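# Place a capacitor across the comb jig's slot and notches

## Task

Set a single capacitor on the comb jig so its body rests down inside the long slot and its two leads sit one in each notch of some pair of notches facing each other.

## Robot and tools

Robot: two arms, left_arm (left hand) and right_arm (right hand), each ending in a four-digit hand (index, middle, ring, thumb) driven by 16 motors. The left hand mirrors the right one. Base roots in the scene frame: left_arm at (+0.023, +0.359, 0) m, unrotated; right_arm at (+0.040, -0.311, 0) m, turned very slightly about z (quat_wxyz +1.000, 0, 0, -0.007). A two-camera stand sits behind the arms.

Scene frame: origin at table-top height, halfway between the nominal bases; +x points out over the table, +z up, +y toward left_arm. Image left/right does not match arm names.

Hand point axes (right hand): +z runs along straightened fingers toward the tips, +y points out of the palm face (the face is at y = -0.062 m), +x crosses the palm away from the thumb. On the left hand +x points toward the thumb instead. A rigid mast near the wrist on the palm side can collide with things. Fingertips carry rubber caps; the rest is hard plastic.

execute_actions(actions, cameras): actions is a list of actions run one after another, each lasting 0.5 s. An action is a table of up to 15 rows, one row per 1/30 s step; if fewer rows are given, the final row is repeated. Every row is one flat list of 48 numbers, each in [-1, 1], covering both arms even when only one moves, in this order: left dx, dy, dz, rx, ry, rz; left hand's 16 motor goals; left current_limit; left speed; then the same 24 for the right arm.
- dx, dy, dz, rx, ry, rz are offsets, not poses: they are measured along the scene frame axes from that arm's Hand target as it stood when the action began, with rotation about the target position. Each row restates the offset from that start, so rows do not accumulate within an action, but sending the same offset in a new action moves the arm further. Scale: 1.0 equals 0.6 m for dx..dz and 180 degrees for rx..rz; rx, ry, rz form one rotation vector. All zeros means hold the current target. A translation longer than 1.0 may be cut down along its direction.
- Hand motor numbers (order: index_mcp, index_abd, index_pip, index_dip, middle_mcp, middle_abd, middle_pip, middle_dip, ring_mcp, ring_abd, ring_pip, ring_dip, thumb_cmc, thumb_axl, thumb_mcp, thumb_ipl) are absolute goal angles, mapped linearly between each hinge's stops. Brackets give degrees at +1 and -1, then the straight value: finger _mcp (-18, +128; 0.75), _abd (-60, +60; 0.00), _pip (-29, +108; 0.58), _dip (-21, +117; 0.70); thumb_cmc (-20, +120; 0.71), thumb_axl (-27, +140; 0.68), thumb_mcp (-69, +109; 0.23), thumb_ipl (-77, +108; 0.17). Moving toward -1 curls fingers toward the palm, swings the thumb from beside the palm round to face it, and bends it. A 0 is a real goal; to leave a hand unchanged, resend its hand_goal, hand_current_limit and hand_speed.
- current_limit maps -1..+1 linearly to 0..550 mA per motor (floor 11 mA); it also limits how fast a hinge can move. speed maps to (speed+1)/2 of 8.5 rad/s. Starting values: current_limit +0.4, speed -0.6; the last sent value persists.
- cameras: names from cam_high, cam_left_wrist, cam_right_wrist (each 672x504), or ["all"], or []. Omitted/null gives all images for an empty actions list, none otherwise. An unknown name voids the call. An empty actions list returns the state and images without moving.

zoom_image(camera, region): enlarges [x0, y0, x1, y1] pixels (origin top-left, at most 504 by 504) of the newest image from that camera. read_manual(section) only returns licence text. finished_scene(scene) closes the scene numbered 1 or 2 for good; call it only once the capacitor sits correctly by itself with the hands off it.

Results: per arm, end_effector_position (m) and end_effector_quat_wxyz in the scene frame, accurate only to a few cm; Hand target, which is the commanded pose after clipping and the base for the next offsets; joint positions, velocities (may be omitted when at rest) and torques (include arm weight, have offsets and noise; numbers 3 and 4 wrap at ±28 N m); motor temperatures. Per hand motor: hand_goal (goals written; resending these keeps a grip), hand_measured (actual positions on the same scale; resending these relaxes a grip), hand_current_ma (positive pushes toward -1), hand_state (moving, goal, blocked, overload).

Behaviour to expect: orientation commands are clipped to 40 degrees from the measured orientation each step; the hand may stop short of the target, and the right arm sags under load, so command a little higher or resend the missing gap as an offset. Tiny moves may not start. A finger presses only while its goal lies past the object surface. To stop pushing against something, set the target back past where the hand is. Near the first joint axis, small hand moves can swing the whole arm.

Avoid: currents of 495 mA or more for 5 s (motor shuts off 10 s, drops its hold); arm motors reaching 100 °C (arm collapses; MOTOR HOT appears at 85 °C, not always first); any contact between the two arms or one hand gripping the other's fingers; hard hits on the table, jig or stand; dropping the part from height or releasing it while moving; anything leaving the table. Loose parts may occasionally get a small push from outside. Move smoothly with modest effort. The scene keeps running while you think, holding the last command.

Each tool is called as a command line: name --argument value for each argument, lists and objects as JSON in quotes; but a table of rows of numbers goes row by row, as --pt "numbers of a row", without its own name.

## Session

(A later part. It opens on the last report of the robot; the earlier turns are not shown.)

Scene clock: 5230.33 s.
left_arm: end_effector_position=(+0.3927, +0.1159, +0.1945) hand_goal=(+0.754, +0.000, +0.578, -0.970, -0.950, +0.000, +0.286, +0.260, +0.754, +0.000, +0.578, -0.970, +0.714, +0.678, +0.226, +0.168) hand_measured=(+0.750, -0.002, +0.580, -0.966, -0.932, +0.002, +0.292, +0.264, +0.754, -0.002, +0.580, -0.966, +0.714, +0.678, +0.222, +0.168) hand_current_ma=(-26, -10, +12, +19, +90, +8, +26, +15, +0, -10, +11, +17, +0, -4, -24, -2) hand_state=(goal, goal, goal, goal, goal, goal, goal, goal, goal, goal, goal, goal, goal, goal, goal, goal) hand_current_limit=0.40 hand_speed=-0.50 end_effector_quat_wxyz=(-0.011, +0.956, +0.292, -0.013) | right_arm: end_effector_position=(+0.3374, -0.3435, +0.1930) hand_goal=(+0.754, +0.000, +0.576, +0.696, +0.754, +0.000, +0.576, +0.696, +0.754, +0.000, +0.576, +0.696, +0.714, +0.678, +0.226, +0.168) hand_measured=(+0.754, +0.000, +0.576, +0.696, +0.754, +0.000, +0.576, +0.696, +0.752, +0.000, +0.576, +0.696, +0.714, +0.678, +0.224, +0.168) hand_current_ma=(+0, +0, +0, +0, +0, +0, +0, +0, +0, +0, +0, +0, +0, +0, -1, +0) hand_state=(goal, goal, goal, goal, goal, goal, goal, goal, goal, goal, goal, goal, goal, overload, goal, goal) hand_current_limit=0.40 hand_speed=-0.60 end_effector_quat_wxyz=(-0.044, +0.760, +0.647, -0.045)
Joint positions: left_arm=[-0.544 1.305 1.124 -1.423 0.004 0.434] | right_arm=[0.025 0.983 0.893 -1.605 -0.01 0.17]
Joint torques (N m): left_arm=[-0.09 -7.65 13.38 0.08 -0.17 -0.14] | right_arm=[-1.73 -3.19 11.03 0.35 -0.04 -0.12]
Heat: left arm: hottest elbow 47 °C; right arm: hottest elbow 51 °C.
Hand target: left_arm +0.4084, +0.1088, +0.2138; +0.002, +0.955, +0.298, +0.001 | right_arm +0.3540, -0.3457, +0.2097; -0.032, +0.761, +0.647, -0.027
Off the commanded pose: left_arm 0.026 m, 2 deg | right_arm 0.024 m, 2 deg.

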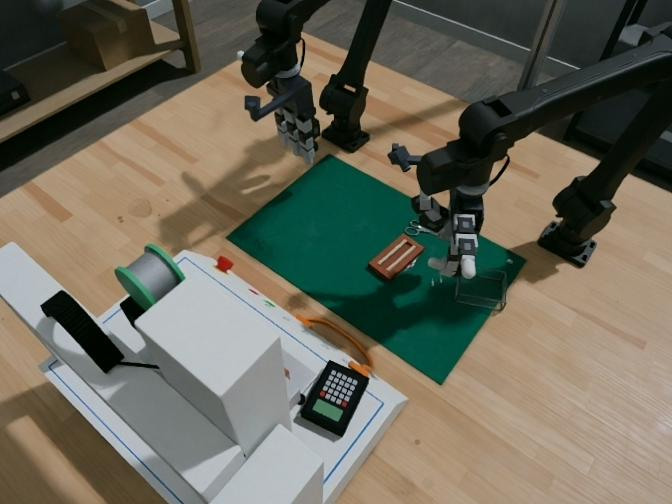

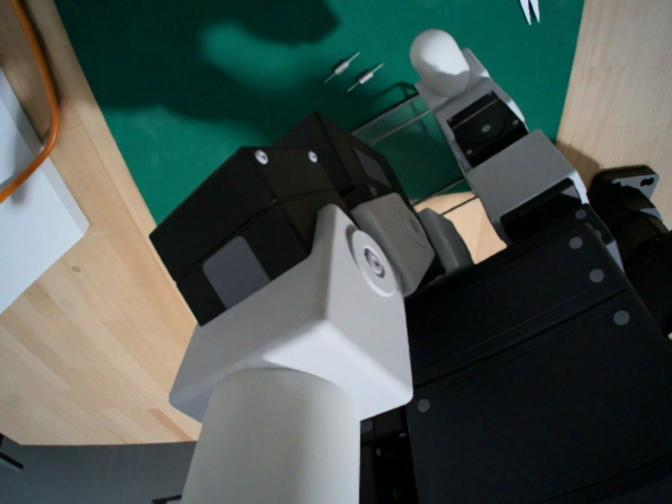

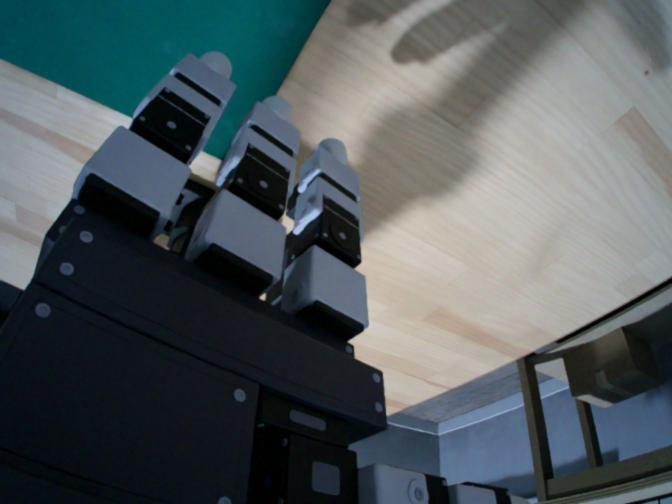

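execute_actions --actions '[[[0.003,-0.006,-0.07,0,0,0,0.753,0,0.577,-0.97,-0.95,0,0.285,0.26,0.753,0,0.577,-0.97,0.714,0.678,0.226,0.168,0.4,-0.5,0,0,0,0,0,0,0.754,0,0.576,0.696,0.754,0,0.576,0.696,0.754,0,0.576,0.696,0.714,0.678,0.226,0.168,0.4,-0.6]],[[0,0,-0.06,0,0,0,0.753,0,0.577,-0.97,-0.95,0,0.285,0.26,0.753,0,0.577,-0.97,0.714,0.678,0.226,0.168,0.4,-0.5,0,0,0,0,0,0,0.754,0,0.576,0.696,0.754,0,0.576,0.696,0.754,0,0.576,0.696,0.714,0.678,0.226,0.168,0.4,-0.6]]]' --cameras '["cam_high","cam_left_wrist"]'

Scene clock: 5254.17 s.
left_arm: end_effector_position=(+0.4072, +0.1079, +0.1398) hand_goal=(+0.754, +0.000, +0.578, -0.970, -0.950, +0.000, +0.286, +0.260, +0.754, +0.000, +0.578, -0.970, +0.714, +0.678, +0.226, +0.168) hand_measured=(+0.752, -0.002, +0.580, -0.966, -0.934, +0.002, +0.292, +0.264, +0.754, -0.002, +0.580, -0.966, +0.714, +0.678, +0.222, +0.168) hand_current_ma=(-15, -10, +12, +19, +80, +8, +26, +15, +0, -10, +11, +16, +0, -4, -24, -2) hand_state=(goal, goal, goal, goal, goal, goal, goal, goal, goal, goal, goal, goal, goal, goal, goal, goal) hand_current_limit=0.40 hand_speed=-0.50 end_effector_quat_wxyz=(+0.003, +0.956, +0.295, +0.000) | right_arm: end_effector_position=(+0.3374, -0.3435, +0.1930) hand_goal=(+0.754, +0.000, +0.576, +0.696, +0.754, +0.000, +0.576, +0.696, +0.754, +0.000, +0.576, +0.696, +0.714, +0.678, +0.226, +0.168) hand_measured=(+0.754, +0.000, +0.576, +0.696, +0.754, +0.000, +0.576, +0.696, +0.752, +0.000, +0.576, +0.696, +0.714, +0.678, +0.224, +0.168) hand_current_ma=(+0, +0, +0, +0, +0, +0, +0, +0, +0, +0, +0, +0, +0, +0, -1, +0) hand_state=(goal, goal, goal, goal, goal, goal, goal, goal, goal, goal, goal, goal, goal, overload, goal, goal) hand_current_limit=0.40 hand_speed=-0.60 end_effector_quat_wxyz=(-0.044, +0.760, +0.647, -0.045)
Joint positions: left_arm=[-0.544 1.365 1.022 -1.224 0.004 0.427] | right_arm=[0.025 0.983 0.893 -1.605 -0.01 0.17]
Joint torques (N m): left_arm=[-0.56 -7.94 9.09 0.7 -0.17 -0.16] | right_arm=[-1.73 -3.6 11.14 0.39 -0.01 -0.11]
Motor temperatures (°C): left_arm=[25 29 48 27 28 27] | right_arm=[27 26 51 28 26 27]
Heat: left arm: hottest elbow 48 °C; right arm: hottest elbow 51 °C.
Hand target: left_arm +0.4101, +0.1052, +0.1359; +0.002, +0.955, +0.298, +0.001 | right_arm +0.3540, -0.3457, +0.2097; -0.032, +0.761, +0.647, -0.027
Off the commanded pose: left_arm 0.005 m, 0 deg | right_arm 0.024 m, 2 deg.
Images, in order (width x height): cam_high 672x504, cam_left_wrist 672x504.

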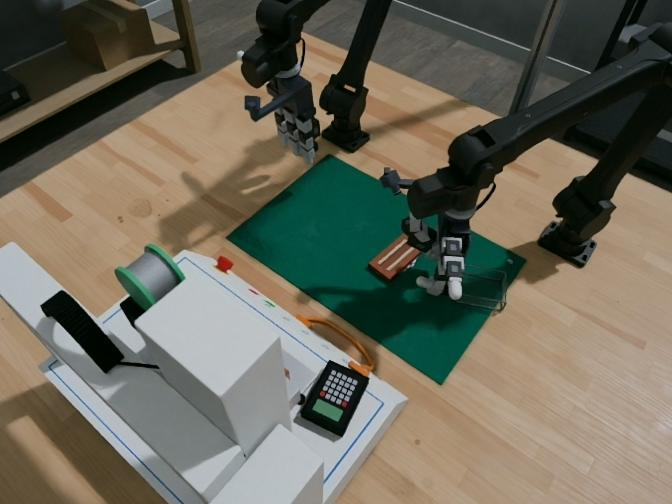

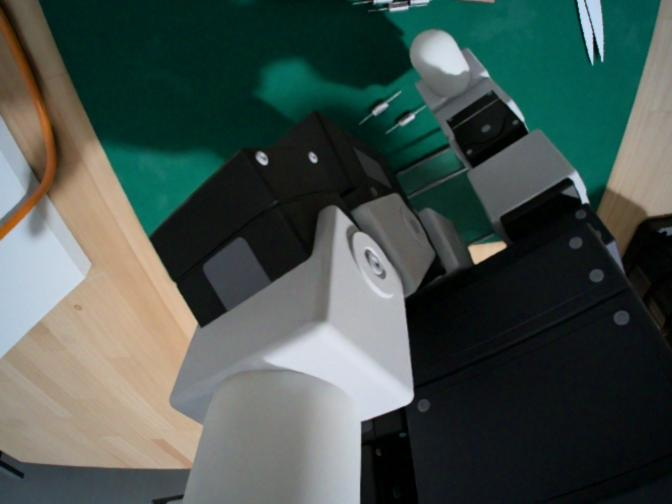

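execute_actions --actions '[[[0,0,-0.045,0,0,0,0.753,0,0.577,-0.97,-0.95,0,0.285,0.26,0.753,0,0.577,-0.97,0.714,0.678,0.226,0.168,0.4,-0.5,0,0,0,0,0,0,0.754,0,0.576,0.696,0.754,0,0.576,0.696,0.754,0,0.576,0.696,0.714,0.678,0.226,0.168,0.4,-0.6]]]' --cameras '["cam_high","cam_left_wrist"]'

Scene clock: 5275.90 s.
left_arm: end_effector_position=(+0.4081, +0.1073, +0.1144) hand_goal=(+0.754, +0.000, +0.578, -0.970, -0.950, +0.000, +0.286, +0.260, +0.754, +0.000, +0.578, -0.970, +0.714, +0.678, +0.226, +0.168) hand_measured=(+0.752, -0.002, +0.580, -0.966, -0.934, +0.002, +0.292, +0.264, +0.754, -0.002, +0.580, -0.966, +0.714, +0.678, +0.222, +0.168) hand_current_ma=(-15, -10, +12, +19, +80, +8, +26, +15, +0, -10, +11, +16, +0, -4, -24, -2) hand_state=(goal, goal, goal, goal, goal, goal, goal, goal, goal, goal, goal, goal, goal, goal, goal, goal) hand_current_limit=0.40 hand_speed=-0.50 end_effector_quat_wxyz=(+0.005, +0.955, +0.295, +0.001) | right_arm: end_effector_position=(+0.3374, -0.3435, +0.1930) hand_goal=(+0.754, +0.000, +0.576, +0.696, +0.754, +0.000, +0.576, +0.696, +0.754, +0.000, +0.576, +0.696, +0.714, +0.678, +0.226, +0.168) hand_measured=(+0.754, +0.000, +0.576, +0.696, +0.754, +0.000, +0.576, +0.696, +0.752, +0.000, +0.576, +0.696, +0.714, +0.678, +0.224, +0.168) hand_current_ma=(+0, +0, +0, +0, +0, +0, +0, +0, +0, +0, +0, +0, +0, +0, -1, +0) hand_state=(goal, goal, goal, goal, goal, goal, goal, goal, goal, goal, goal, goal, goal, overload, goal, goal) hand_current_limit=0.40 hand_speed=-0.60 end_effector_quat_wxyz=(-0.044, +0.760, +0.647, -0.045)
Joint positions: left_arm=[-0.544 1.392 0.976 -1.147 0.004 0.427] | right_arm=[0.025 0.983 0.893 -1.605 -0.01 0.17]
Joint torques (N m): left_arm=[-0.5 -7.88 8.72 0.66 -0.18 -0.16] | right_arm=[-1.67 -3.43 11.04 0.39 -0.04 -0.1]
Heat: left arm: hottest elbow 47 °C; right arm: hottest elbow 51 °C.
Hand target: left_arm +0.4101, +0.1052, +0.1088; +0.002, +0.955, +0.298, +0.001 | right_arm +0.3540, -0.3457, +0.2097; -0.032, +0.761, +0.647, -0.027
Off the commanded pose: left_arm 0.006 m, 0 deg | right_arm 0.024 m, 2 deg.
Images, in order (width x height): cam_high 672x504, cam_left_wrist 672x504.

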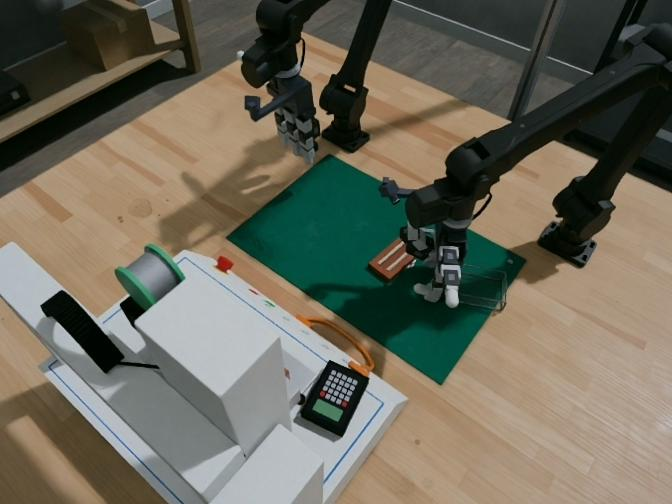

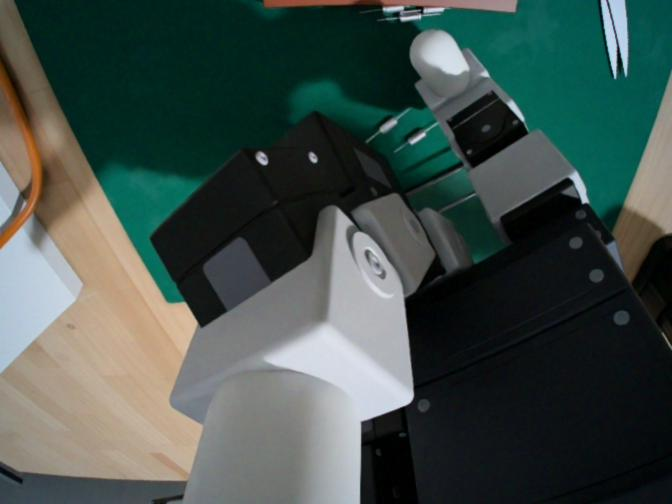

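execute_actions --actions '[[[0,0,-0.035,0,0,0,0.753,0,0.577,-0.97,-0.95,0,0.285,0.26,0.753,0,0.577,-0.97,0.714,0.678,0.226,0.168,0.4,-0.5,0,0,0,0,0,0,0.754,0,0.576,0.696,0.754,0,0.576,0.696,0.754,0,0.576,0.696,0.714,0.678,0.226,0.168,0.4,-0.6]]]' --cameras '["cam_high","cam_left_wrist"]'

zoom_image --camera "cam_left_wrist" --region '[320, 60, 480, 180]'

zoom_image --camera "cam_high" --region '[380, 230, 500, 320]'

Scene clock: 5287.03 s.
left_arm: end_effector_position=(+0.4085, +0.1072, +0.0944) hand_goal=(+0.754, +0.000, +0.578, -0.970, -0.950, +0.000, +0.286, +0.260, +0.754, +0.000, +0.578, -0.970, +0.714, +0.678, +0.226, +0.168) hand_measured=(+0.754, -0.002, +0.580, -0.966, -0.934, +0.002, +0.292, +0.264, +0.754, -0.002, +0.580, -0.966, +0.714, +0.678, +0.222, +0.168) hand_current_ma=(-1, -9, +12, +19, +80, +8, +26, +15, +0, -10, +11, +16, +0, -4, -24, -2) hand_state=(goal, goal, goal, goal, goal, goal, goal, goal, goal, goal, goal, goal, goal, goal, goal, goal) hand_current_limit=0.40 hand_speed=-0.50 end_effector_quat_wxyz=(+0.005, +0.955, +0.295, +0.002) | right_arm: end_effector_position=(+0.3374, -0.3435, +0.1930) hand_goal=(+0.754, +0.000, +0.576, +0.696, +0.754, +0.000, +0.576, +0.696, +0.754, +0.000, +0.576, +0.696, +0.714, +0.678, +0.226, +0.168) hand_measured=(+0.754, +0.000, +0.576, +0.696, +0.754, +0.000, +0.576, +0.696, +0.752, +0.000, +0.576, +0.696, +0.714, +0.678, +0.224, +0.168) hand_current_ma=(+0, +0, +0, +0, +0, +0, +0, +0, +0, +0, +0, +0, +0, +0, -1, +0) hand_state=(goal, goal, goal, goal, goal, goal, goal, goal, goal, goal, goal, goal, goal, overload, goal, goal) hand_current_limit=0.40 hand_speed=-0.60 end_effector_quat_wxyz=(-0.044, +0.760, +0.647, -0.045)
Joint positions: left_arm=[-0.544 1.417 0.944 -1.088 0.004 0.427] | right_arm=[0.025 0.983 0.893 -1.605 -0.01 0.17]
Joint torques (N m): left_arm=[-0.5 -7.82 8.36 0.75 -0.15 -0.15] | right_arm=[-1.9 -3.6 11.02 0.35 -0.03 -0.11]
Heat: left arm: hottest elbow 46 °C; right arm: hottest elbow 51 °C.
Hand target: left_arm +0.4102, +0.1052, +0.0879; +0.002, +0.955, +0.298, +0.001 | right_arm +0.3540, -0.3457, +0.2097; -0.032, +0.761, +0.647, -0.027
Off the commanded pose: left_arm 0.007 m, 0 deg | right_arm 0.024 m, 2 deg.
Images, in order (width x height): cam_high 672x504, cam_left_wrist 672x504.

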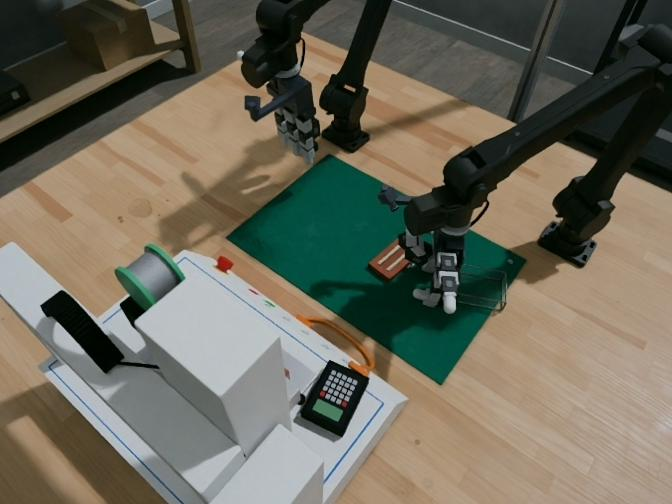

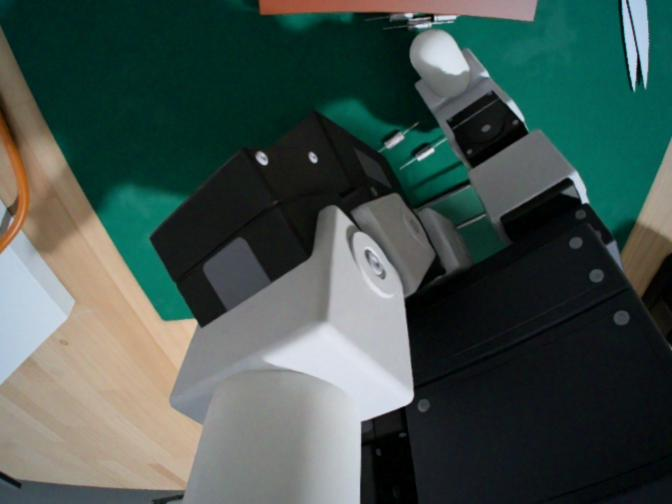

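Scaled by 3.150 from the camera's 672x504 image, which has a finer 960x720 frame.

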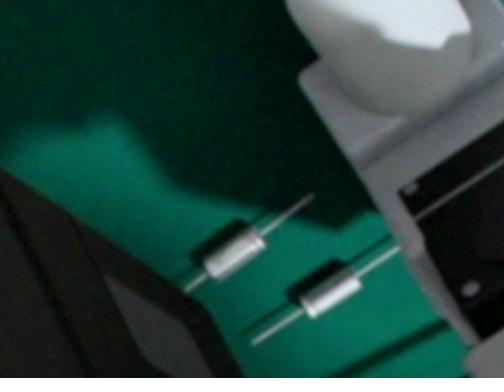

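Scaled by 4.200 from the camera's 672x504 image, which has a finer 960x720 frame.

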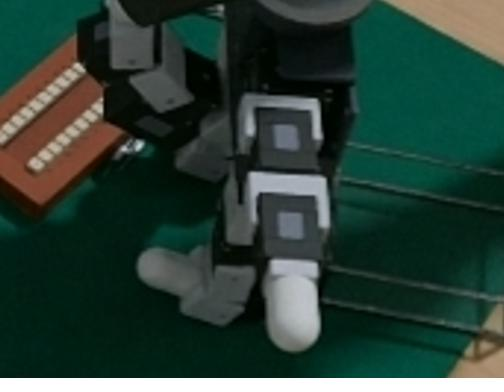

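execute_actions --actions '[[[0,0,-0.017,0,0,0,0.753,0,0.577,-0.97,-0.95,0,0.285,0.26,0.753,0,0.577,-0.97,0.714,0.678,0.226,0.168,0.4,-0.5,0,0,0,0,0,0,0.754,0,0.576,0.696,0.754,0,0.576,0.696,0.754,0,0.576,0.696,0.714,0.678,0.226,0.168,0.4,-0.6]]]' --cameras '["cam_high","cam_left_wrist"]'

zoom_image --camera "cam_left_wrist" --region '[320, 60, 480, 180]'

zoom_image --camera "cam_high" --region '[380, 230, 500, 320]'

Scene clock: 5305.53 s.
left_arm: end_effector_position=(+0.4114, +0.1060, +0.0946) hand_goal=(+0.754, +0.000, +0.578, -0.970, -0.950, +0.000, +0.286, +0.260, +0.754, +0.000, +0.578, -0.970, +0.714, +0.678, +0.226, +0.168) hand_measured=(+0.776, -0.008, +0.588, -0.966, -0.934, +0.002, +0.292, +0.264, +0.754, -0.002, +0.580, -0.966, +0.714, +0.678, +0.222, +0.168) hand_current_ma=(+114, -31, +51, +19, +80, +8, +26, +15, +0, -10, +11, +16, +0, -4, -24, -2) hand_state=(blocked, goal, goal, goal, goal, goal, goal, goal, goal, goal, goal, goal, goal, goal, goal, goal) hand_current_limit=0.40 hand_speed=-0.50 end_effector_quat_wxyz=(+0.010, +0.955, +0.297, +0.007) | right_arm: end_effector_position=(+0.3374, -0.3435, +0.1930) hand_goal=(+0.754, +0.000, +0.576, +0.696, +0.754, +0.000, +0.576, +0.696, +0.754, +0.000, +0.576, +0.696, +0.714, +0.678, +0.226, +0.168) hand_measured=(+0.754, +0.000, +0.576, +0.696, +0.754, +0.000, +0.576, +0.696, +0.752, +0.000, +0.576, +0.696, +0.714, +0.678, +0.224, +0.168) hand_current_ma=(+0, +0, +0, +0, +0, +0, +0, +0, +0, +0, +0, +0, +0, +0, -1, +0) hand_state=(goal, goal, goal, goal, goal, goal, goal, goal, goal, goal, goal, goal, goal, overload, goal, goal) hand_current_limit=0.40 hand_speed=-0.60 end_effector_quat_wxyz=(-0.044, +0.760, +0.647, -0.045)
Joint positions: left_arm=[-0.544 1.417 0.94 -1.07 0.003 0.422] | right_arm=[0.025 0.983 0.893 -1.605 -0.01 0.17]
Joint torques (N m): left_arm=[-0.56 -6.95 7.43 1.18 -0.13 -0.11] | right_arm=[-1.96 -3.55 11.12 0.42 0.02 -0.11]
Heat: left arm: hottest elbow 45 °C; right arm: hottest elbow 51 °C.
Hand target: left_arm +0.4101, +0.1052, +0.0777; +0.002, +0.955, +0.298, +0.001 | right_arm +0.3540, -0.3457, +0.2097; -0.032, +0.761, +0.647, -0.027
Off the commanded pose: left_arm 0.017 m, 1 deg | right_arm 0.024 m, 2 deg.
Images, in order (width x height): cam_high 672x504, cam_left_wrist 672x504.

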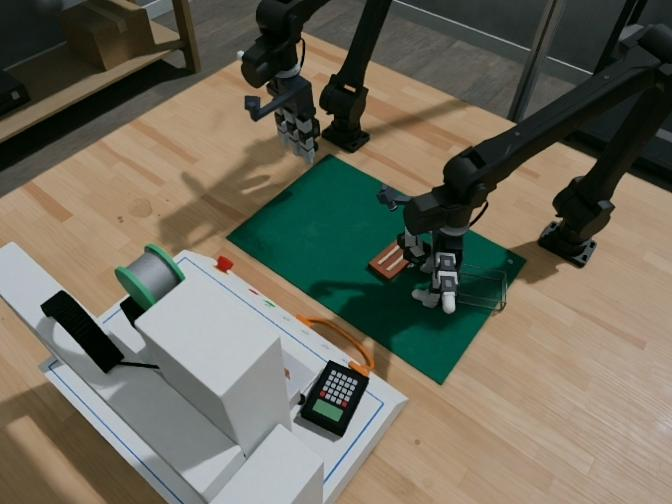

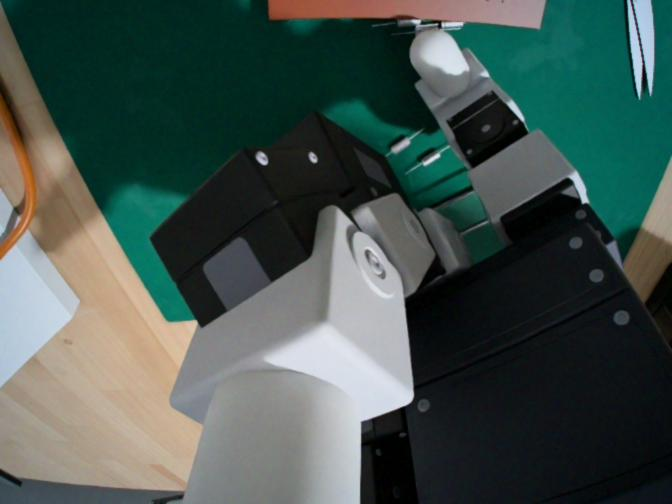

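Scaled by 3.150 from the camera's 672x504 image, which has a finer 960x720 frame.

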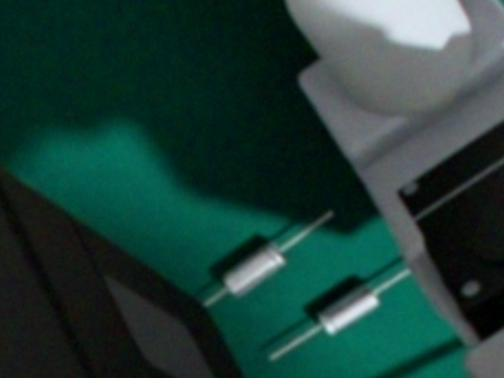

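Scaled by 4.200 from the camera's 672x504 image, which has a finer 960x720 frame.

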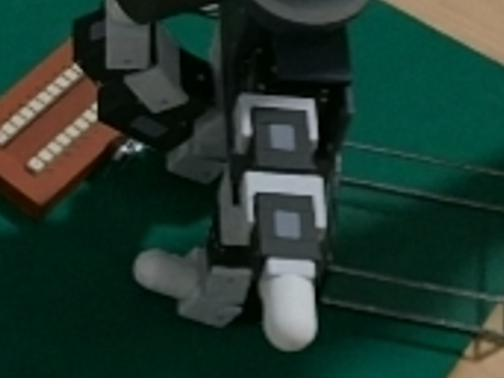

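execute_actions --actions '[[[0,0,0.004,0.0093,-0.0138,0,0.753,0,0.577,-0.97,-0.95,0,0.285,0.26,0.753,0,0.577,-0.97,0.714,0.678,0.226,0.168,0.4,-0.5,0,0,0,0,0,0,0.754,0,0.576,0.696,0.754,0,0.576,0.696,0.754,0,0.576,0.696,0.714,0.678,0.226,0.168,0.4,-0.6]]]' --cameras '["cam_high","cam_left_wrist"]'

zoom_image --camera "cam_left_wrist" --region '[320, 60, 480, 180]'

Scene clock: 5337.07 s.
left_arm: end_effector_position=(+0.4133, +0.1043, +0.0947) hand_goal=(+0.754, +0.000, +0.578, -0.970, -0.950, +0.000, +0.286, +0.260, +0.754, +0.000, +0.578, -0.970, +0.714, +0.678, +0.226, +0.168) hand_measured=(+0.756, -0.004, +0.580, -0.966, -0.934, +0.002, +0.292, +0.264, +0.770, -0.014, +0.586, -0.966, +0.714, +0.678, +0.222, +0.168) hand_current_ma=(+9, -13, +14, +19, +80, +8, +26, +15, +79, -64, +42, +16, +0, -4, -24, -2) hand_state=(goal, goal, goal, goal, goal, goal, goal, goal, goal, goal, goal, goal, goal, goal, goal, goal) hand_current_limit=0.40 hand_speed=-0.50 end_effector_quat_wxyz=(+0.005, +0.955, +0.296, +0.024) | right_arm: end_effector_position=(+0.3374, -0.3435, +0.1930) hand_goal=(+0.754, +0.000, +0.576, +0.696, +0.754, +0.000, +0.576, +0.696, +0.754, +0.000, +0.576, +0.696, +0.714, +0.678, +0.226, +0.168) hand_measured=(+0.754, +0.000, +0.576, +0.696, +0.754, +0.000, +0.576, +0.696, +0.752, +0.000, +0.576, +0.696, +0.714, +0.678, +0.224, +0.168) hand_current_ma=(+0, +0, +0, +0, +0, +0, +0, +0, +0, +0, +0, +0, +0, +0, -1, +0) hand_state=(goal, goal, goal, goal, goal, goal, goal, goal, goal, goal, goal, goal, goal, overload, goal, goal) hand_current_limit=0.40 hand_speed=-0.60 end_effector_quat_wxyz=(-0.044, +0.760, +0.647, -0.045)
Joint positions: left_arm=[-0.56 1.416 0.937 -1.054 -0.03 0.41] | right_arm=[0.025 0.983 0.893 -1.605 -0.01 0.17]
Joint torques (N m): left_arm=[-0.97 -7.94 6.78 1.33 -0.8 -0.18] | right_arm=[-2.14 -3.6 11.06 0.35 -0.04 -0.12]
Motor temperatures (°C): left_arm=[25 29 43 27 28 27] | right_arm=[27 26 51 28 26 27]
Heat: left arm: hottest elbow 43 °C; right arm: hottest elbow 51 °C.
Hand target: left_arm +0.4102, +0.1051, +0.0802; -0.006, +0.954, +0.298, +0.026 | right_arm +0.3540, -0.3457, +0.2097; -0.032, +0.761, +0.647, -0.027
Off the commanded pose: left_arm 0.015 m, 1 deg | right_arm 0.024 m, 2 deg.
Images, in order (width x height): cam_high 672x504, cam_left_wrist 672x504.

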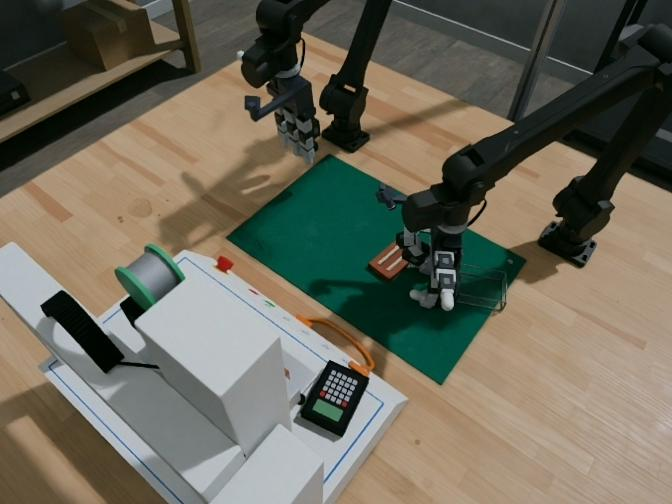

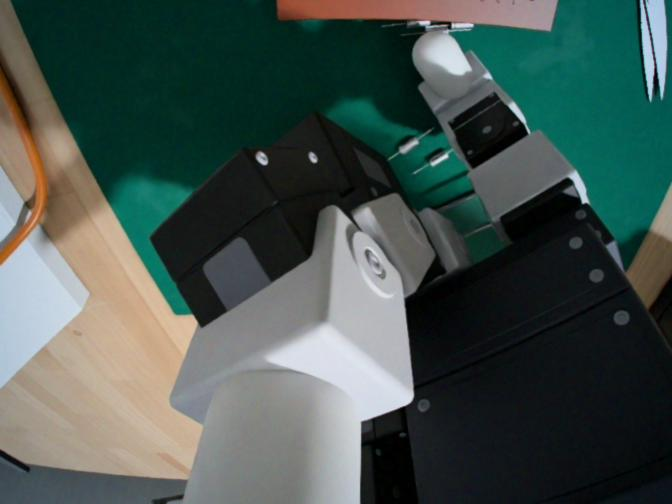

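Scaled by 3.150 from the camera's 672x504 image, which has a finer 960x720 frame.

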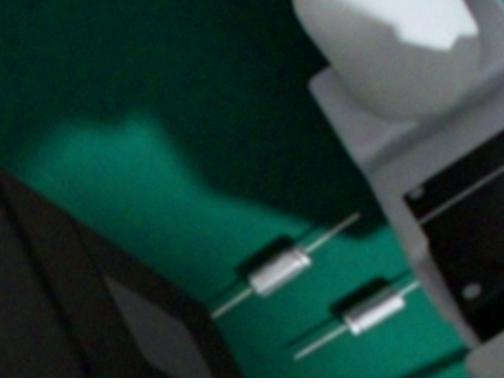

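execute_actions --actions '[[[-0.0083,-0.0027,0.09,-0.0022,0.0032,0,0.753,0,0.577,-0.97,-0.95,0,0.285,0.26,0.753,0,0.577,-0.97,0.714,0.678,0.226,0.168,0.4,-0.5,0,0,0,0,0,0,0.754,0,0.576,0.696,0.754,0,0.576,0.696,0.754,0,0.576,0.696,0.714,0.678,0.226,0.168,0.4,-0.6]],[[0,0,-0.05,0,0,0,0.753,0,0.577,-0.97,-0.95,0,0.285,0.26,0.753,0,0.577,-0.97,0.714,0.678,0.226,0.168,0.4,-0.5,0,0,0,0,0,0,0.754,0,0.576,0.696,0.754,0,0.576,0.696,0.754,0,0.576,0.696,0.714,0.678,0.226,0.168,0.4,-0.6]]]' --cameras '["cam_left_wrist"]'

zoom_image --camera "cam_left_wrist" --region '[320, 60, 480, 180]'

Scene clock: 5385.97 s.
left_arm: end_effector_position=(+0.4070, +0.1091, +0.1129) hand_goal=(+0.754, +0.000, +0.578, -0.970, -0.950, +0.000, +0.286, +0.260, +0.754, +0.000, +0.578, -0.970, +0.714, +0.678, +0.226, +0.168) hand_measured=(+0.754, -0.002, +0.580, -0.966, -0.934, +0.002, +0.292, +0.264, +0.752, -0.004, +0.580, -0.968, +0.714, +0.678, +0.222, +0.168) hand_current_ma=(-1, -12, +12, +19, +80, +8, +26, +15, -5, -13, +10, +14, +0, -4, -24, -2) hand_state=(goal, goal, goal, goal, goal, goal, goal, goal, goal, goal, goal, goal, goal, goal, goal, goal) hand_current_limit=0.40 hand_speed=-0.50 end_effector_quat_wxyz=(+0.001, +0.954, +0.300, +0.024) | right_arm: end_effector_position=(+0.3374, -0.3435, +0.1930) hand_goal=(+0.754, +0.000, +0.576, +0.696, +0.754, +0.000, +0.576, +0.696, +0.754, +0.000, +0.576, +0.696, +0.714, +0.678, +0.226, +0.168) hand_measured=(+0.754, +0.000, +0.576, +0.696, +0.754, +0.000, +0.576, +0.696, +0.752, +0.000, +0.576, +0.696, +0.714, +0.678, +0.224, +0.168) hand_current_ma=(+0, +0, +0, +0, +0, +0, +0, +0, +0, +0, +0, +0, +0, +0, -1, +0) hand_state=(goal, goal, goal, goal, goal, goal, goal, goal, goal, goal, goal, goal, goal, overload, goal, goal) hand_current_limit=0.40 hand_speed=-0.60 end_effector_quat_wxyz=(-0.044, +0.760, +0.647, -0.045)
Joint positions: left_arm=[-0.562 1.375 0.951 -1.115 -0.035 0.4] | right_arm=[0.025 0.983 0.893 -1.605 -0.01 0.17]
Joint torques (N m): left_arm=[-1.26 -7.3 8.47 0.75 -0.13 -0.16] | right_arm=[-1.67 -3.31 11.12 0.38 -0.03 -0.11]
Heat: left arm: hottest elbow 42 °C; right arm: hottest elbow 51 °C.
Hand target: left_arm +0.4051, +0.1036, +0.1040; -0.004, +0.954, +0.298, +0.020 | right_arm +0.3540, -0.3457, +0.2097; -0.032, +0.761, +0.647, -0.027
Off the commanded pose: left_arm 0.011 m, 1 deg | right_arm 0.024 m, 2 deg.
Images, in order (width x height): cam_left_wrist 672x504.

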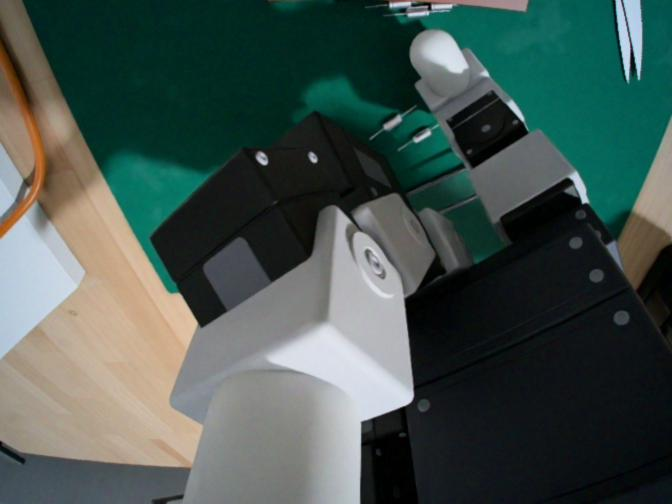

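Scaled by 3.150 from the camera's 672x504 image, which has a finer 960x720 frame.

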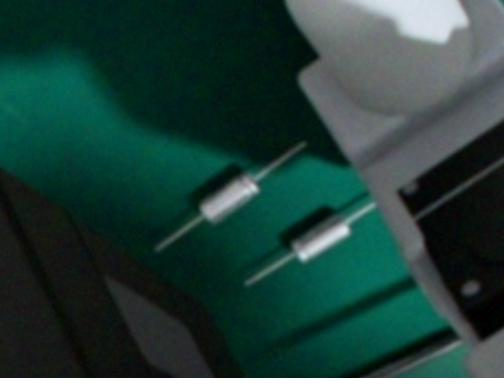

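execute_actions --actions '[[[0,0,-0.0265,0,0,0,0.753,0,0.577,-0.97,-0.95,0,0.285,0.26,0.753,0,0.577,-0.97,0.714,0.678,0.226,0.168,0.4,-0.5,0,0,0,0,0,0,0.754,0,0.576,0.696,0.754,0,0.576,0.696,0.754,0,0.576,0.696,0.714,0.678,0.226,0.168,0.4,-0.6]]]' --cameras '["cam_left_wrist"]'

zoom_image --camera "cam_left_wrist" --region '[320, 60, 480, 180]'

Scene clock: 5395.07 s.
left_arm: end_effector_position=(+0.4060, +0.1098, +0.0947) hand_goal=(+0.754, +0.000, +0.578, -0.970, -0.950, +0.000, +0.286, +0.260, +0.754, +0.000, +0.578, -0.970, +0.714, +0.678, +0.226, +0.168) hand_measured=(+0.754, -0.002, +0.580, -0.966, -0.934, +0.002, +0.292, +0.264, +0.754, -0.004, +0.580, -0.968, +0.714, +0.678, +0.222, +0.168) hand_current_ma=(-1, -12, +12, +19, +80, +8, +26, +15, +4, -13, +9, +14, +0, -4, -24, -2) hand_state=(goal, goal, goal, goal, goal, goal, goal, goal, goal, goal, goal, goal, goal, goal, goal, goal) hand_current_limit=0.40 hand_speed=-0.50 end_effector_quat_wxyz=(-0.002, +0.954, +0.300, +0.021) | right_arm: end_effector_position=(+0.3374, -0.3435, +0.1930) hand_goal=(+0.754, +0.000, +0.576, +0.696, +0.754, +0.000, +0.576, +0.696, +0.754, +0.000, +0.576, +0.696, +0.714, +0.678, +0.226, +0.168) hand_measured=(+0.754, +0.000, +0.576, +0.696, +0.754, +0.000, +0.576, +0.696, +0.752, +0.000, +0.576, +0.696, +0.714, +0.678, +0.224, +0.168) hand_current_ma=(+0, +0, +0, +0, +0, +0, +0, +0, +0, +0, +0, +0, +0, +0, -1, +0) hand_state=(goal, goal, goal, goal, goal, goal, goal, goal, goal, goal, goal, goal, goal, overload, goal, goal) hand_current_limit=0.40 hand_speed=-0.60 end_effector_quat_wxyz=(-0.044, +0.760, +0.647, -0.045)
Joint positions: left_arm=[-0.562 1.399 0.923 -1.071 -0.035 0.4] | right_arm=[0.025 0.983 0.893 -1.605 -0.01 0.17]
Joint torques (N m): left_arm=[-1.26 -7.71 8.53 0.85 -0.12 -0.16] | right_arm=[-1.55 -3.43 11.17 0.42 -0.02 -0.12]
Heat: left arm: hottest elbow 42 °C; right arm: hottest elbow 51 °C.
Hand target: left_arm +0.4052, +0.1035, +0.0883; -0.004, +0.954, +0.298, +0.020 | right_arm +0.3540, -0.3457, +0.2097; -0.032, +0.761, +0.647, -0.027
Off the commanded pose: left_arm 0.009 m, 0 deg | right_arm 0.024 m, 2 deg.
Images, in order (width x height): cam_left_wrist 672x504.

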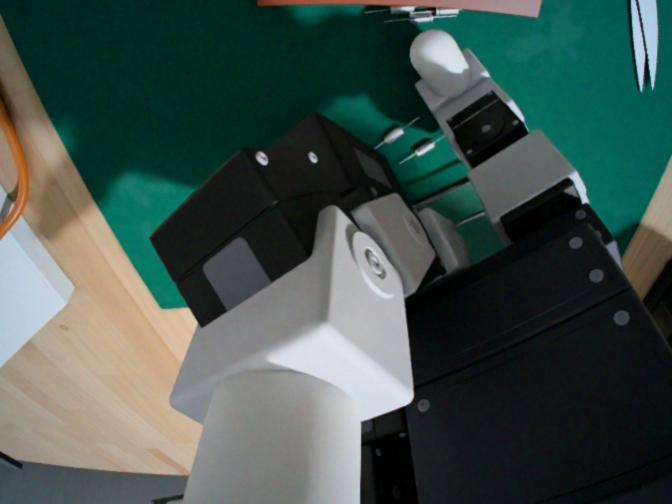

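Scaled by 3.150 from the camera's 672x504 image, which has a finer 960x720 frame.

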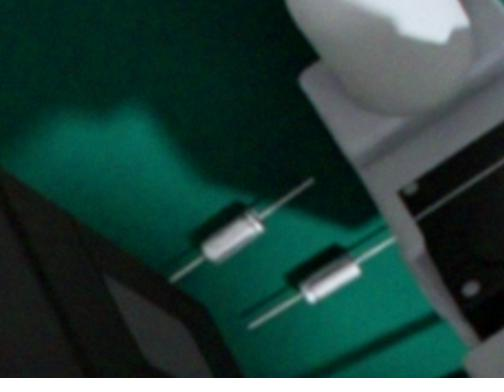

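execute_actions --actions '[[[0,0,-0.011,0,0,0,0.753,0,0.577,-0.97,-0.95,0,0.285,0.26,0.753,0,0.577,-0.97,0.714,0.678,0.226,0.168,0.4,-0.5,0,0,0,0,0,0,0.754,0,0.576,0.696,0.754,0,0.576,0.696,0.754,0,0.576,0.696,0.714,0.678,0.226,0.168,0.4,-0.6]]]' --cameras '["cam_left_wrist"]'

zoom_image --camera "cam_left_wrist" --region '[320, 60, 480, 180]'

Scene clock: 5413.63 s.
left_arm: end_effector_position=(+0.4076, +0.1088, +0.0951) hand_goal=(+0.754, +0.000, +0.578, -0.970, -0.950, +0.000, +0.286, +0.260, +0.754, +0.000, +0.578, -0.970, +0.714, +0.678, +0.226, +0.168) hand_measured=(+0.754, -0.002, +0.580, -0.966, -0.934, +0.002, +0.292, +0.264, +0.770, -0.006, +0.586, -0.968, +0.714, +0.678, +0.222, +0.168) hand_current_ma=(-1, -12, +12, +19, +80, +8, +26, +15, +86, -28, +38, +14, +0, -4, -24, -2) hand_state=(goal, goal, goal, goal, goal, goal, goal, goal, goal, goal, goal, goal, goal, goal, goal, goal) hand_current_limit=0.40 hand_speed=-0.50 end_effector_quat_wxyz=(+0.001, +0.954, +0.300, +0.024) | right_arm: end_effector_position=(+0.3374, -0.3435, +0.1930) hand_goal=(+0.754, +0.000, +0.576, +0.696, +0.754, +0.000, +0.576, +0.696, +0.754, +0.000, +0.576, +0.696, +0.714, +0.678, +0.226, +0.168) hand_measured=(+0.754, +0.000, +0.576, +0.696, +0.754, +0.000, +0.576, +0.696, +0.752, +0.000, +0.576, +0.696, +0.714, +0.678, +0.224, +0.168) hand_current_ma=(+0, +0, +0, +0, +0, +0, +0, +0, +0, +0, +0, +0, +0, +0, -1, +0) hand_state=(goal, goal, goal, goal, goal, goal, goal, goal, goal, goal, goal, goal, goal, overload, goal, goal) hand_current_limit=0.40 hand_speed=-0.60 end_effector_quat_wxyz=(-0.044, +0.760, +0.647, -0.045)
Joint positions: left_arm=[-0.562 1.399 0.922 -1.061 -0.035 0.4] | right_arm=[0.025 0.983 0.893 -1.605 -0.01 0.17]
Joint torques (N m): left_arm=[-1.2 -7.06 7.68 1.2 -0.13 -0.16] | right_arm=[-1.49 -3.14 11.07 0.47 -0.02 -0.11]
Heat: left arm: hottest elbow 41 °C; right arm: hottest elbow 51 °C.
Hand target: left_arm +0.4051, +0.1036, +0.0816; -0.004, +0.954, +0.298, +0.020 | right_arm +0.3540, -0.3457, +0.2097; -0.032, +0.761, +0.647, -0.027
Off the commanded pose: left_arm 0.015 m, 1 deg | right_arm 0.024 m, 2 deg.
Images, in order (width x height): cam_left_wrist 672x504.

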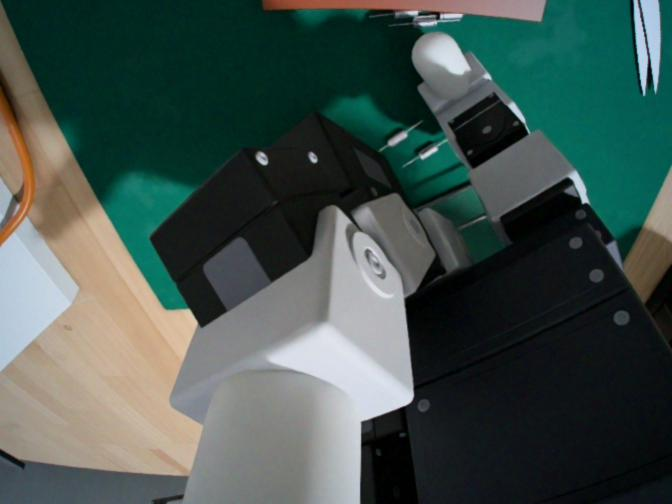

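Scaled by 3.150 from the camera's 672x504 image, which has a finer 960x720 frame.

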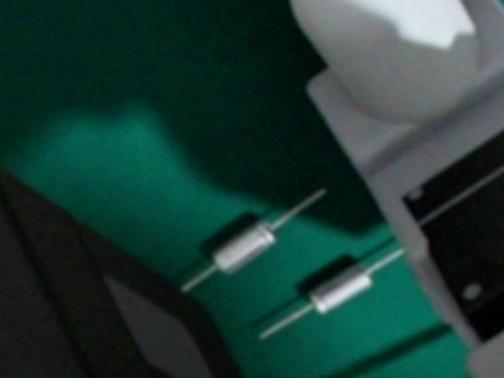

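execute_actions --actions '[[[0,0,0.007,0,0,0,0.753,-0.1,0.577,-0.97,-0.95,0,0.285,0.26,0.753,0.04,0.577,-0.97,0.714,0.678,0.226,0.168,0.4,-0.8,0,0,0,0,0,0,0.754,0,0.576,0.696,0.754,0,0.576,0.696,0.754,0,0.576,0.696,0.714,0.678,0.226,0.168,0.4,-0.6]]]' --cameras '["cam_left_wrist"]'

zoom_image --camera "cam_left_wrist" --region '[320, 60, 480, 180]'

Scene clock: 5435.47 s.
left_arm: end_effector_position=(+0.4072, +0.1082, +0.0951) hand_goal=(+0.754, -0.100, +0.578, -0.970, -0.950, +0.000, +0.286, +0.260, +0.754, +0.040, +0.578, -0.970, +0.714, +0.678, +0.226, +0.168) hand_measured=(+0.754, -0.096, +0.580, -0.966, -0.934, +0.002, +0.292, +0.264, +0.772, +0.008, +0.586, -0.968, +0.714, +0.678, +0.222, +0.168) hand_current_ma=(-1, +16, +12, +19, +80, +8, +26, +15, +93, -143, +41, +14, +0, -4, -24, -2) hand_state=(goal, goal, goal, goal, goal, goal, goal, goal, goal, blocked, goal, goal, goal, goal, goal, goal) hand_current_limit=0.40 hand_speed=-0.80 end_effector_quat_wxyz=(+0.002, +0.954, +0.299, +0.024) | right_arm: end_effector_position=(+0.3374, -0.3435, +0.1930) hand_goal=(+0.754, +0.000, +0.576, +0.696, +0.754, +0.000, +0.576, +0.696, +0.754, +0.000, +0.576, +0.696, +0.714, +0.678, +0.226, +0.168) hand_measured=(+0.754, +0.000, +0.576, +0.696, +0.754, +0.000, +0.576, +0.696, +0.752, +0.000, +0.576, +0.696, +0.714, +0.678, +0.224, +0.168) hand_current_ma=(+0, +0, +0, +0, +0, +0, +0, +0, +0, +0, +0, +0, +0, +0, -1, +0) hand_state=(goal, goal, goal, goal, goal, goal, goal, goal, goal, goal, goal, goal, goal, overload, goal, goal) hand_current_limit=0.40 hand_speed=-0.60 end_effector_quat_wxyz=(-0.044, +0.760, +0.647, -0.045)
Joint positions: left_arm=[-0.563 1.399 0.922 -1.061 -0.034 0.4] | right_arm=[0.025 0.983 0.893 -1.605 -0.01 0.17]
Joint torques (N m): left_arm=[-1.14 -7.36 8.2 0.75 -0.17 -0.16] | right_arm=[-1.85 -3.43 11.14 0.42 -0.02 -0.12]
Heat: left arm: hottest elbow 41 °C; right arm: hottest elbow 51 °C.
Hand target: left_arm +0.4051, +0.1036, +0.0858; -0.004, +0.954, +0.298, +0.020 | right_arm +0.3540, -0.3457, +0.2097; -0.032, +0.761, +0.647, -0.027
Off the commanded pose: left_arm 0.011 m, 1 deg | right_arm 0.024 m, 2 deg.
Images, in order (width x height): cam_left_wrist 672x504.

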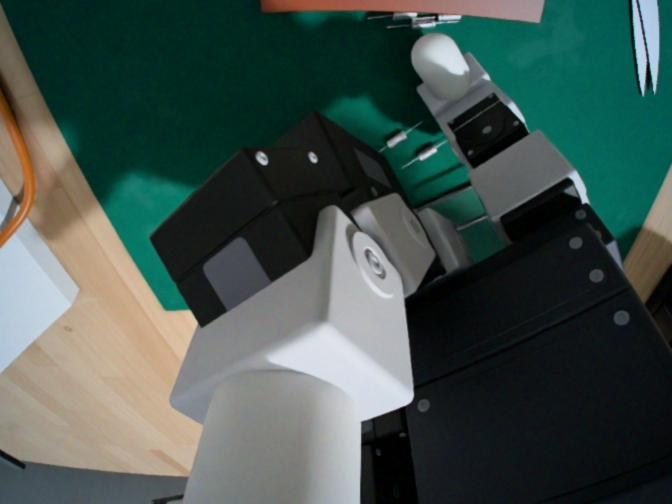

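Scaled by 3.150 from the camera's 672x504 image, which has a finer 960x720 frame.

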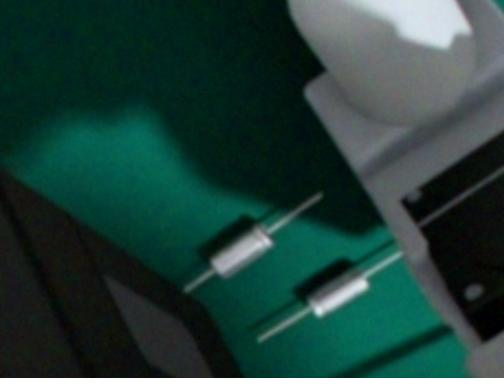

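execute_actions --actions '[[[0,0,0.006,-0.0025,0.0037,0,0.753,-0.1,0.577,-0.97,-0.95,0,0.285,0.26,0.753,0.08,0.577,-0.97,0.714,0.678,0.226,0.168,0.4,-0.8,0,0,0,0,0,0,0.754,0,0.576,0.696,0.754,0,0.576,0.696,0.754,0,0.576,0.696,0.714,0.678,0.226,0.168,0.4,-0.6]]]' --cameras '["cam_left_wrist"]'

zoom_image --camera "cam_left_wrist" --region '[320, 60, 480, 180]'

Scene clock: 5458.70 s.
left_arm: end_effector_position=(+0.4055, +0.1071, +0.0948) hand_goal=(+0.754, -0.100, +0.578, -0.970, -0.950, +0.000, +0.286, +0.260, +0.754, +0.080, +0.578, -0.970, +0.714, +0.678, +0.226, +0.168) hand_measured=(+0.754, -0.096, +0.580, -0.966, -0.934, +0.002, +0.292, +0.264, +0.772, +0.052, +0.586, -0.968, +0.714, +0.678, +0.222, +0.168) hand_current_ma=(-1, +16, +11, +19, +80, +8, +26, +15, +94, -121, +43, +14, +0, -4, -24, -2) hand_state=(goal, goal, goal, goal, goal, goal, goal, goal, goal, blocked, goal, goal, goal, goal, goal, goal) hand_current_limit=0.40 hand_speed=-0.80 end_effector_quat_wxyz=(+0.003, +0.954, +0.299, +0.018) | right_arm: end_effector_position=(+0.3374, -0.3435, +0.1930) hand_goal=(+0.754, +0.000, +0.576, +0.696, +0.754, +0.000, +0.576, +0.696, +0.754, +0.000, +0.576, +0.696, +0.714, +0.678, +0.226, +0.168) hand_measured=(+0.754, +0.000, +0.576, +0.696, +0.754, +0.000, +0.576, +0.696, +0.752, +0.000, +0.576, +0.696, +0.714, +0.678, +0.224, +0.168) hand_current_ma=(+0, +0, +0, +0, +0, +0, +0, +0, +0, +0, +0, +0, +0, +0, -1, +0) hand_state=(goal, goal, goal, goal, goal, goal, goal, goal, goal, goal, goal, goal, goal, overload, goal, goal) hand_current_limit=0.40 hand_speed=-0.60 end_effector_quat_wxyz=(-0.044, +0.760, +0.647, -0.045)
Joint positions: left_arm=[-0.563 1.399 0.922 -1.065 -0.024 0.4] | right_arm=[0.025 0.983 0.893 -1.605 -0.01 0.17]
Joint torques (N m): left_arm=[-0.67 -7.47 8.99 0.27 -0.05 -0.11] | right_arm=[-1.85 -3.14 11.17 0.32 -0.01 -0.12]
Heat: left arm: hottest elbow 41 °C; right arm: hottest elbow 51 °C.
Hand target: left_arm +0.4051, +0.1036, +0.0894; -0.002, +0.955, +0.298, +0.013 | right_arm +0.3540, -0.3457, +0.2097; -0.032, +0.761, +0.647, -0.027
Off the commanded pose: left_arm 0.007 m, 1 deg | right_arm 0.024 m, 2 deg.
Images, in order (width x height): cam_left_wrist 672x504.

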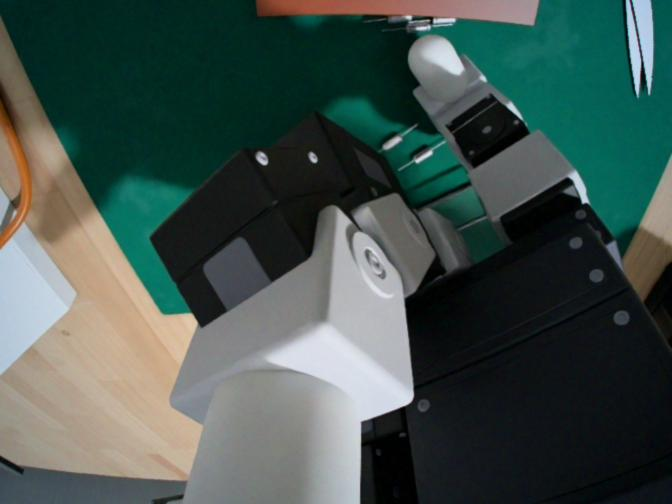

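Scaled by 3.150 from the camera's 672x504 image, which has a finer 960x720 frame.

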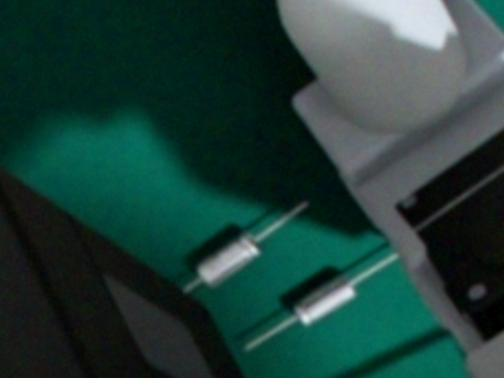

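execute_actions --actions '[[[0,0,0,0,0,0,0.753,-0.1,0.577,-0.97,-0.95,0,0.285,0.26,0.753,0.15,0.577,-0.97,0.714,0.678,0.226,0.168,0.4,-0.8,0,0,0,0,0,0,0.754,0,0.576,0.696,0.754,0,0.576,0.696,0.754,0,0.576,0.696,0.714,0.678,0.226,0.168,0.4,-0.6]]]' --cameras '["cam_left_wrist"]'

zoom_image --camera "cam_left_wrist" --region '[320, 60, 480, 180]'

Scene clock: 5486.27 s.
left_arm: end_effector_position=(+0.4048, +0.1068, +0.0947) hand_goal=(+0.754, -0.100, +0.578, -0.970, -0.950, +0.000, +0.286, +0.260, +0.754, +0.150, +0.578, -0.970, +0.714, +0.678, +0.226, +0.168) hand_measured=(+0.754, -0.096, +0.580, -0.966, -0.934, +0.002, +0.292, +0.264, +0.768, +0.102, +0.586, -0.968, +0.714, +0.678, +0.222, +0.168) hand_current_ma=(-1, +16, +11, +19, +80, +8, +26, +15, +75, -207, +43, +14, +0, -4, -24, -2) hand_state=(goal, goal, goal, goal, goal, goal, goal, goal, goal, blocked, goal, goal, goal, goal, goal, goal) hand_current_limit=0.40 hand_speed=-0.80 end_effector_quat_wxyz=(+0.004, +0.954, +0.299, +0.017) | right_arm: end_effector_position=(+0.3374, -0.3435, +0.1930) hand_goal=(+0.754, +0.000, +0.576, +0.696, +0.754, +0.000, +0.576, +0.696, +0.754, +0.000, +0.576, +0.696, +0.714, +0.678, +0.226, +0.168) hand_measured=(+0.754, +0.000, +0.576, +0.696, +0.754, +0.000, +0.576, +0.696, +0.752, +0.000, +0.576, +0.696, +0.714, +0.678, +0.224, +0.168) hand_current_ma=(+0, +0, +0, +0, +0, +0, +0, +0, +0, +0, +0, +0, +0, +0, -1, +0) hand_state=(goal, goal, goal, goal, goal, goal, goal, goal, goal, goal, goal, goal, goal, overload, goal, goal) hand_current_limit=0.40 hand_speed=-0.60 end_effector_quat_wxyz=(-0.044, +0.760, +0.647, -0.045)
Joint positions: left_arm=[-0.563 1.399 0.922 -1.066 -0.02 0.4] | right_arm=[0.025 0.983 0.893 -1.605 -0.01 0.17]
Joint torques (N m): left_arm=[-0.79 -7.53 9.01 0.31 -0.19 -0.12] | right_arm=[-1.85 -3.37 11.21 0.36 -0.02 -0.11]
Heat: left arm: hottest elbow 42 °C; right arm: hottest elbow 51 °C.
Hand target: left_arm +0.4051, +0.1036, +0.0894; -0.002, +0.955, +0.298, +0.013 | right_arm +0.3540, -0.3457, +0.2097; -0.032, +0.761, +0.647, -0.027
Off the commanded pose: left_arm 0.006 m, 1 deg | right_arm 0.024 m, 2 deg.
Images, in order (width x height): cam_left_wrist 672x504.

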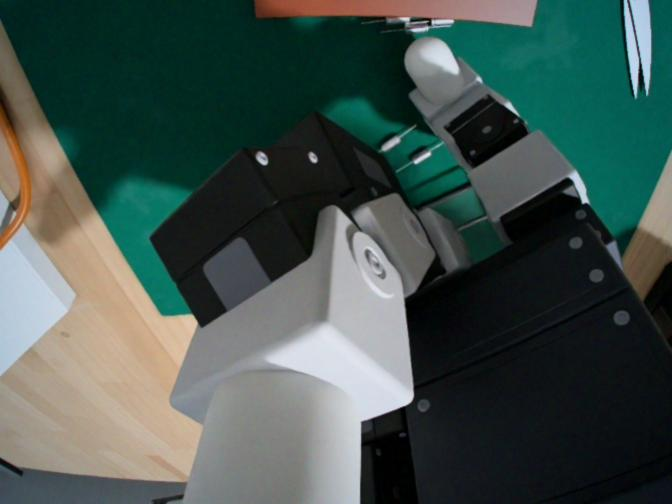

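Scaled by 3.150 from the camera's 672x504 image, which has a finer 960x720 frame.

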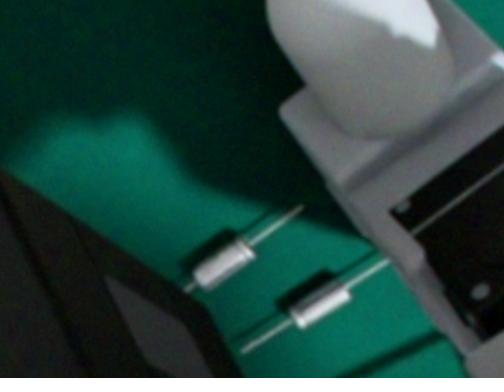

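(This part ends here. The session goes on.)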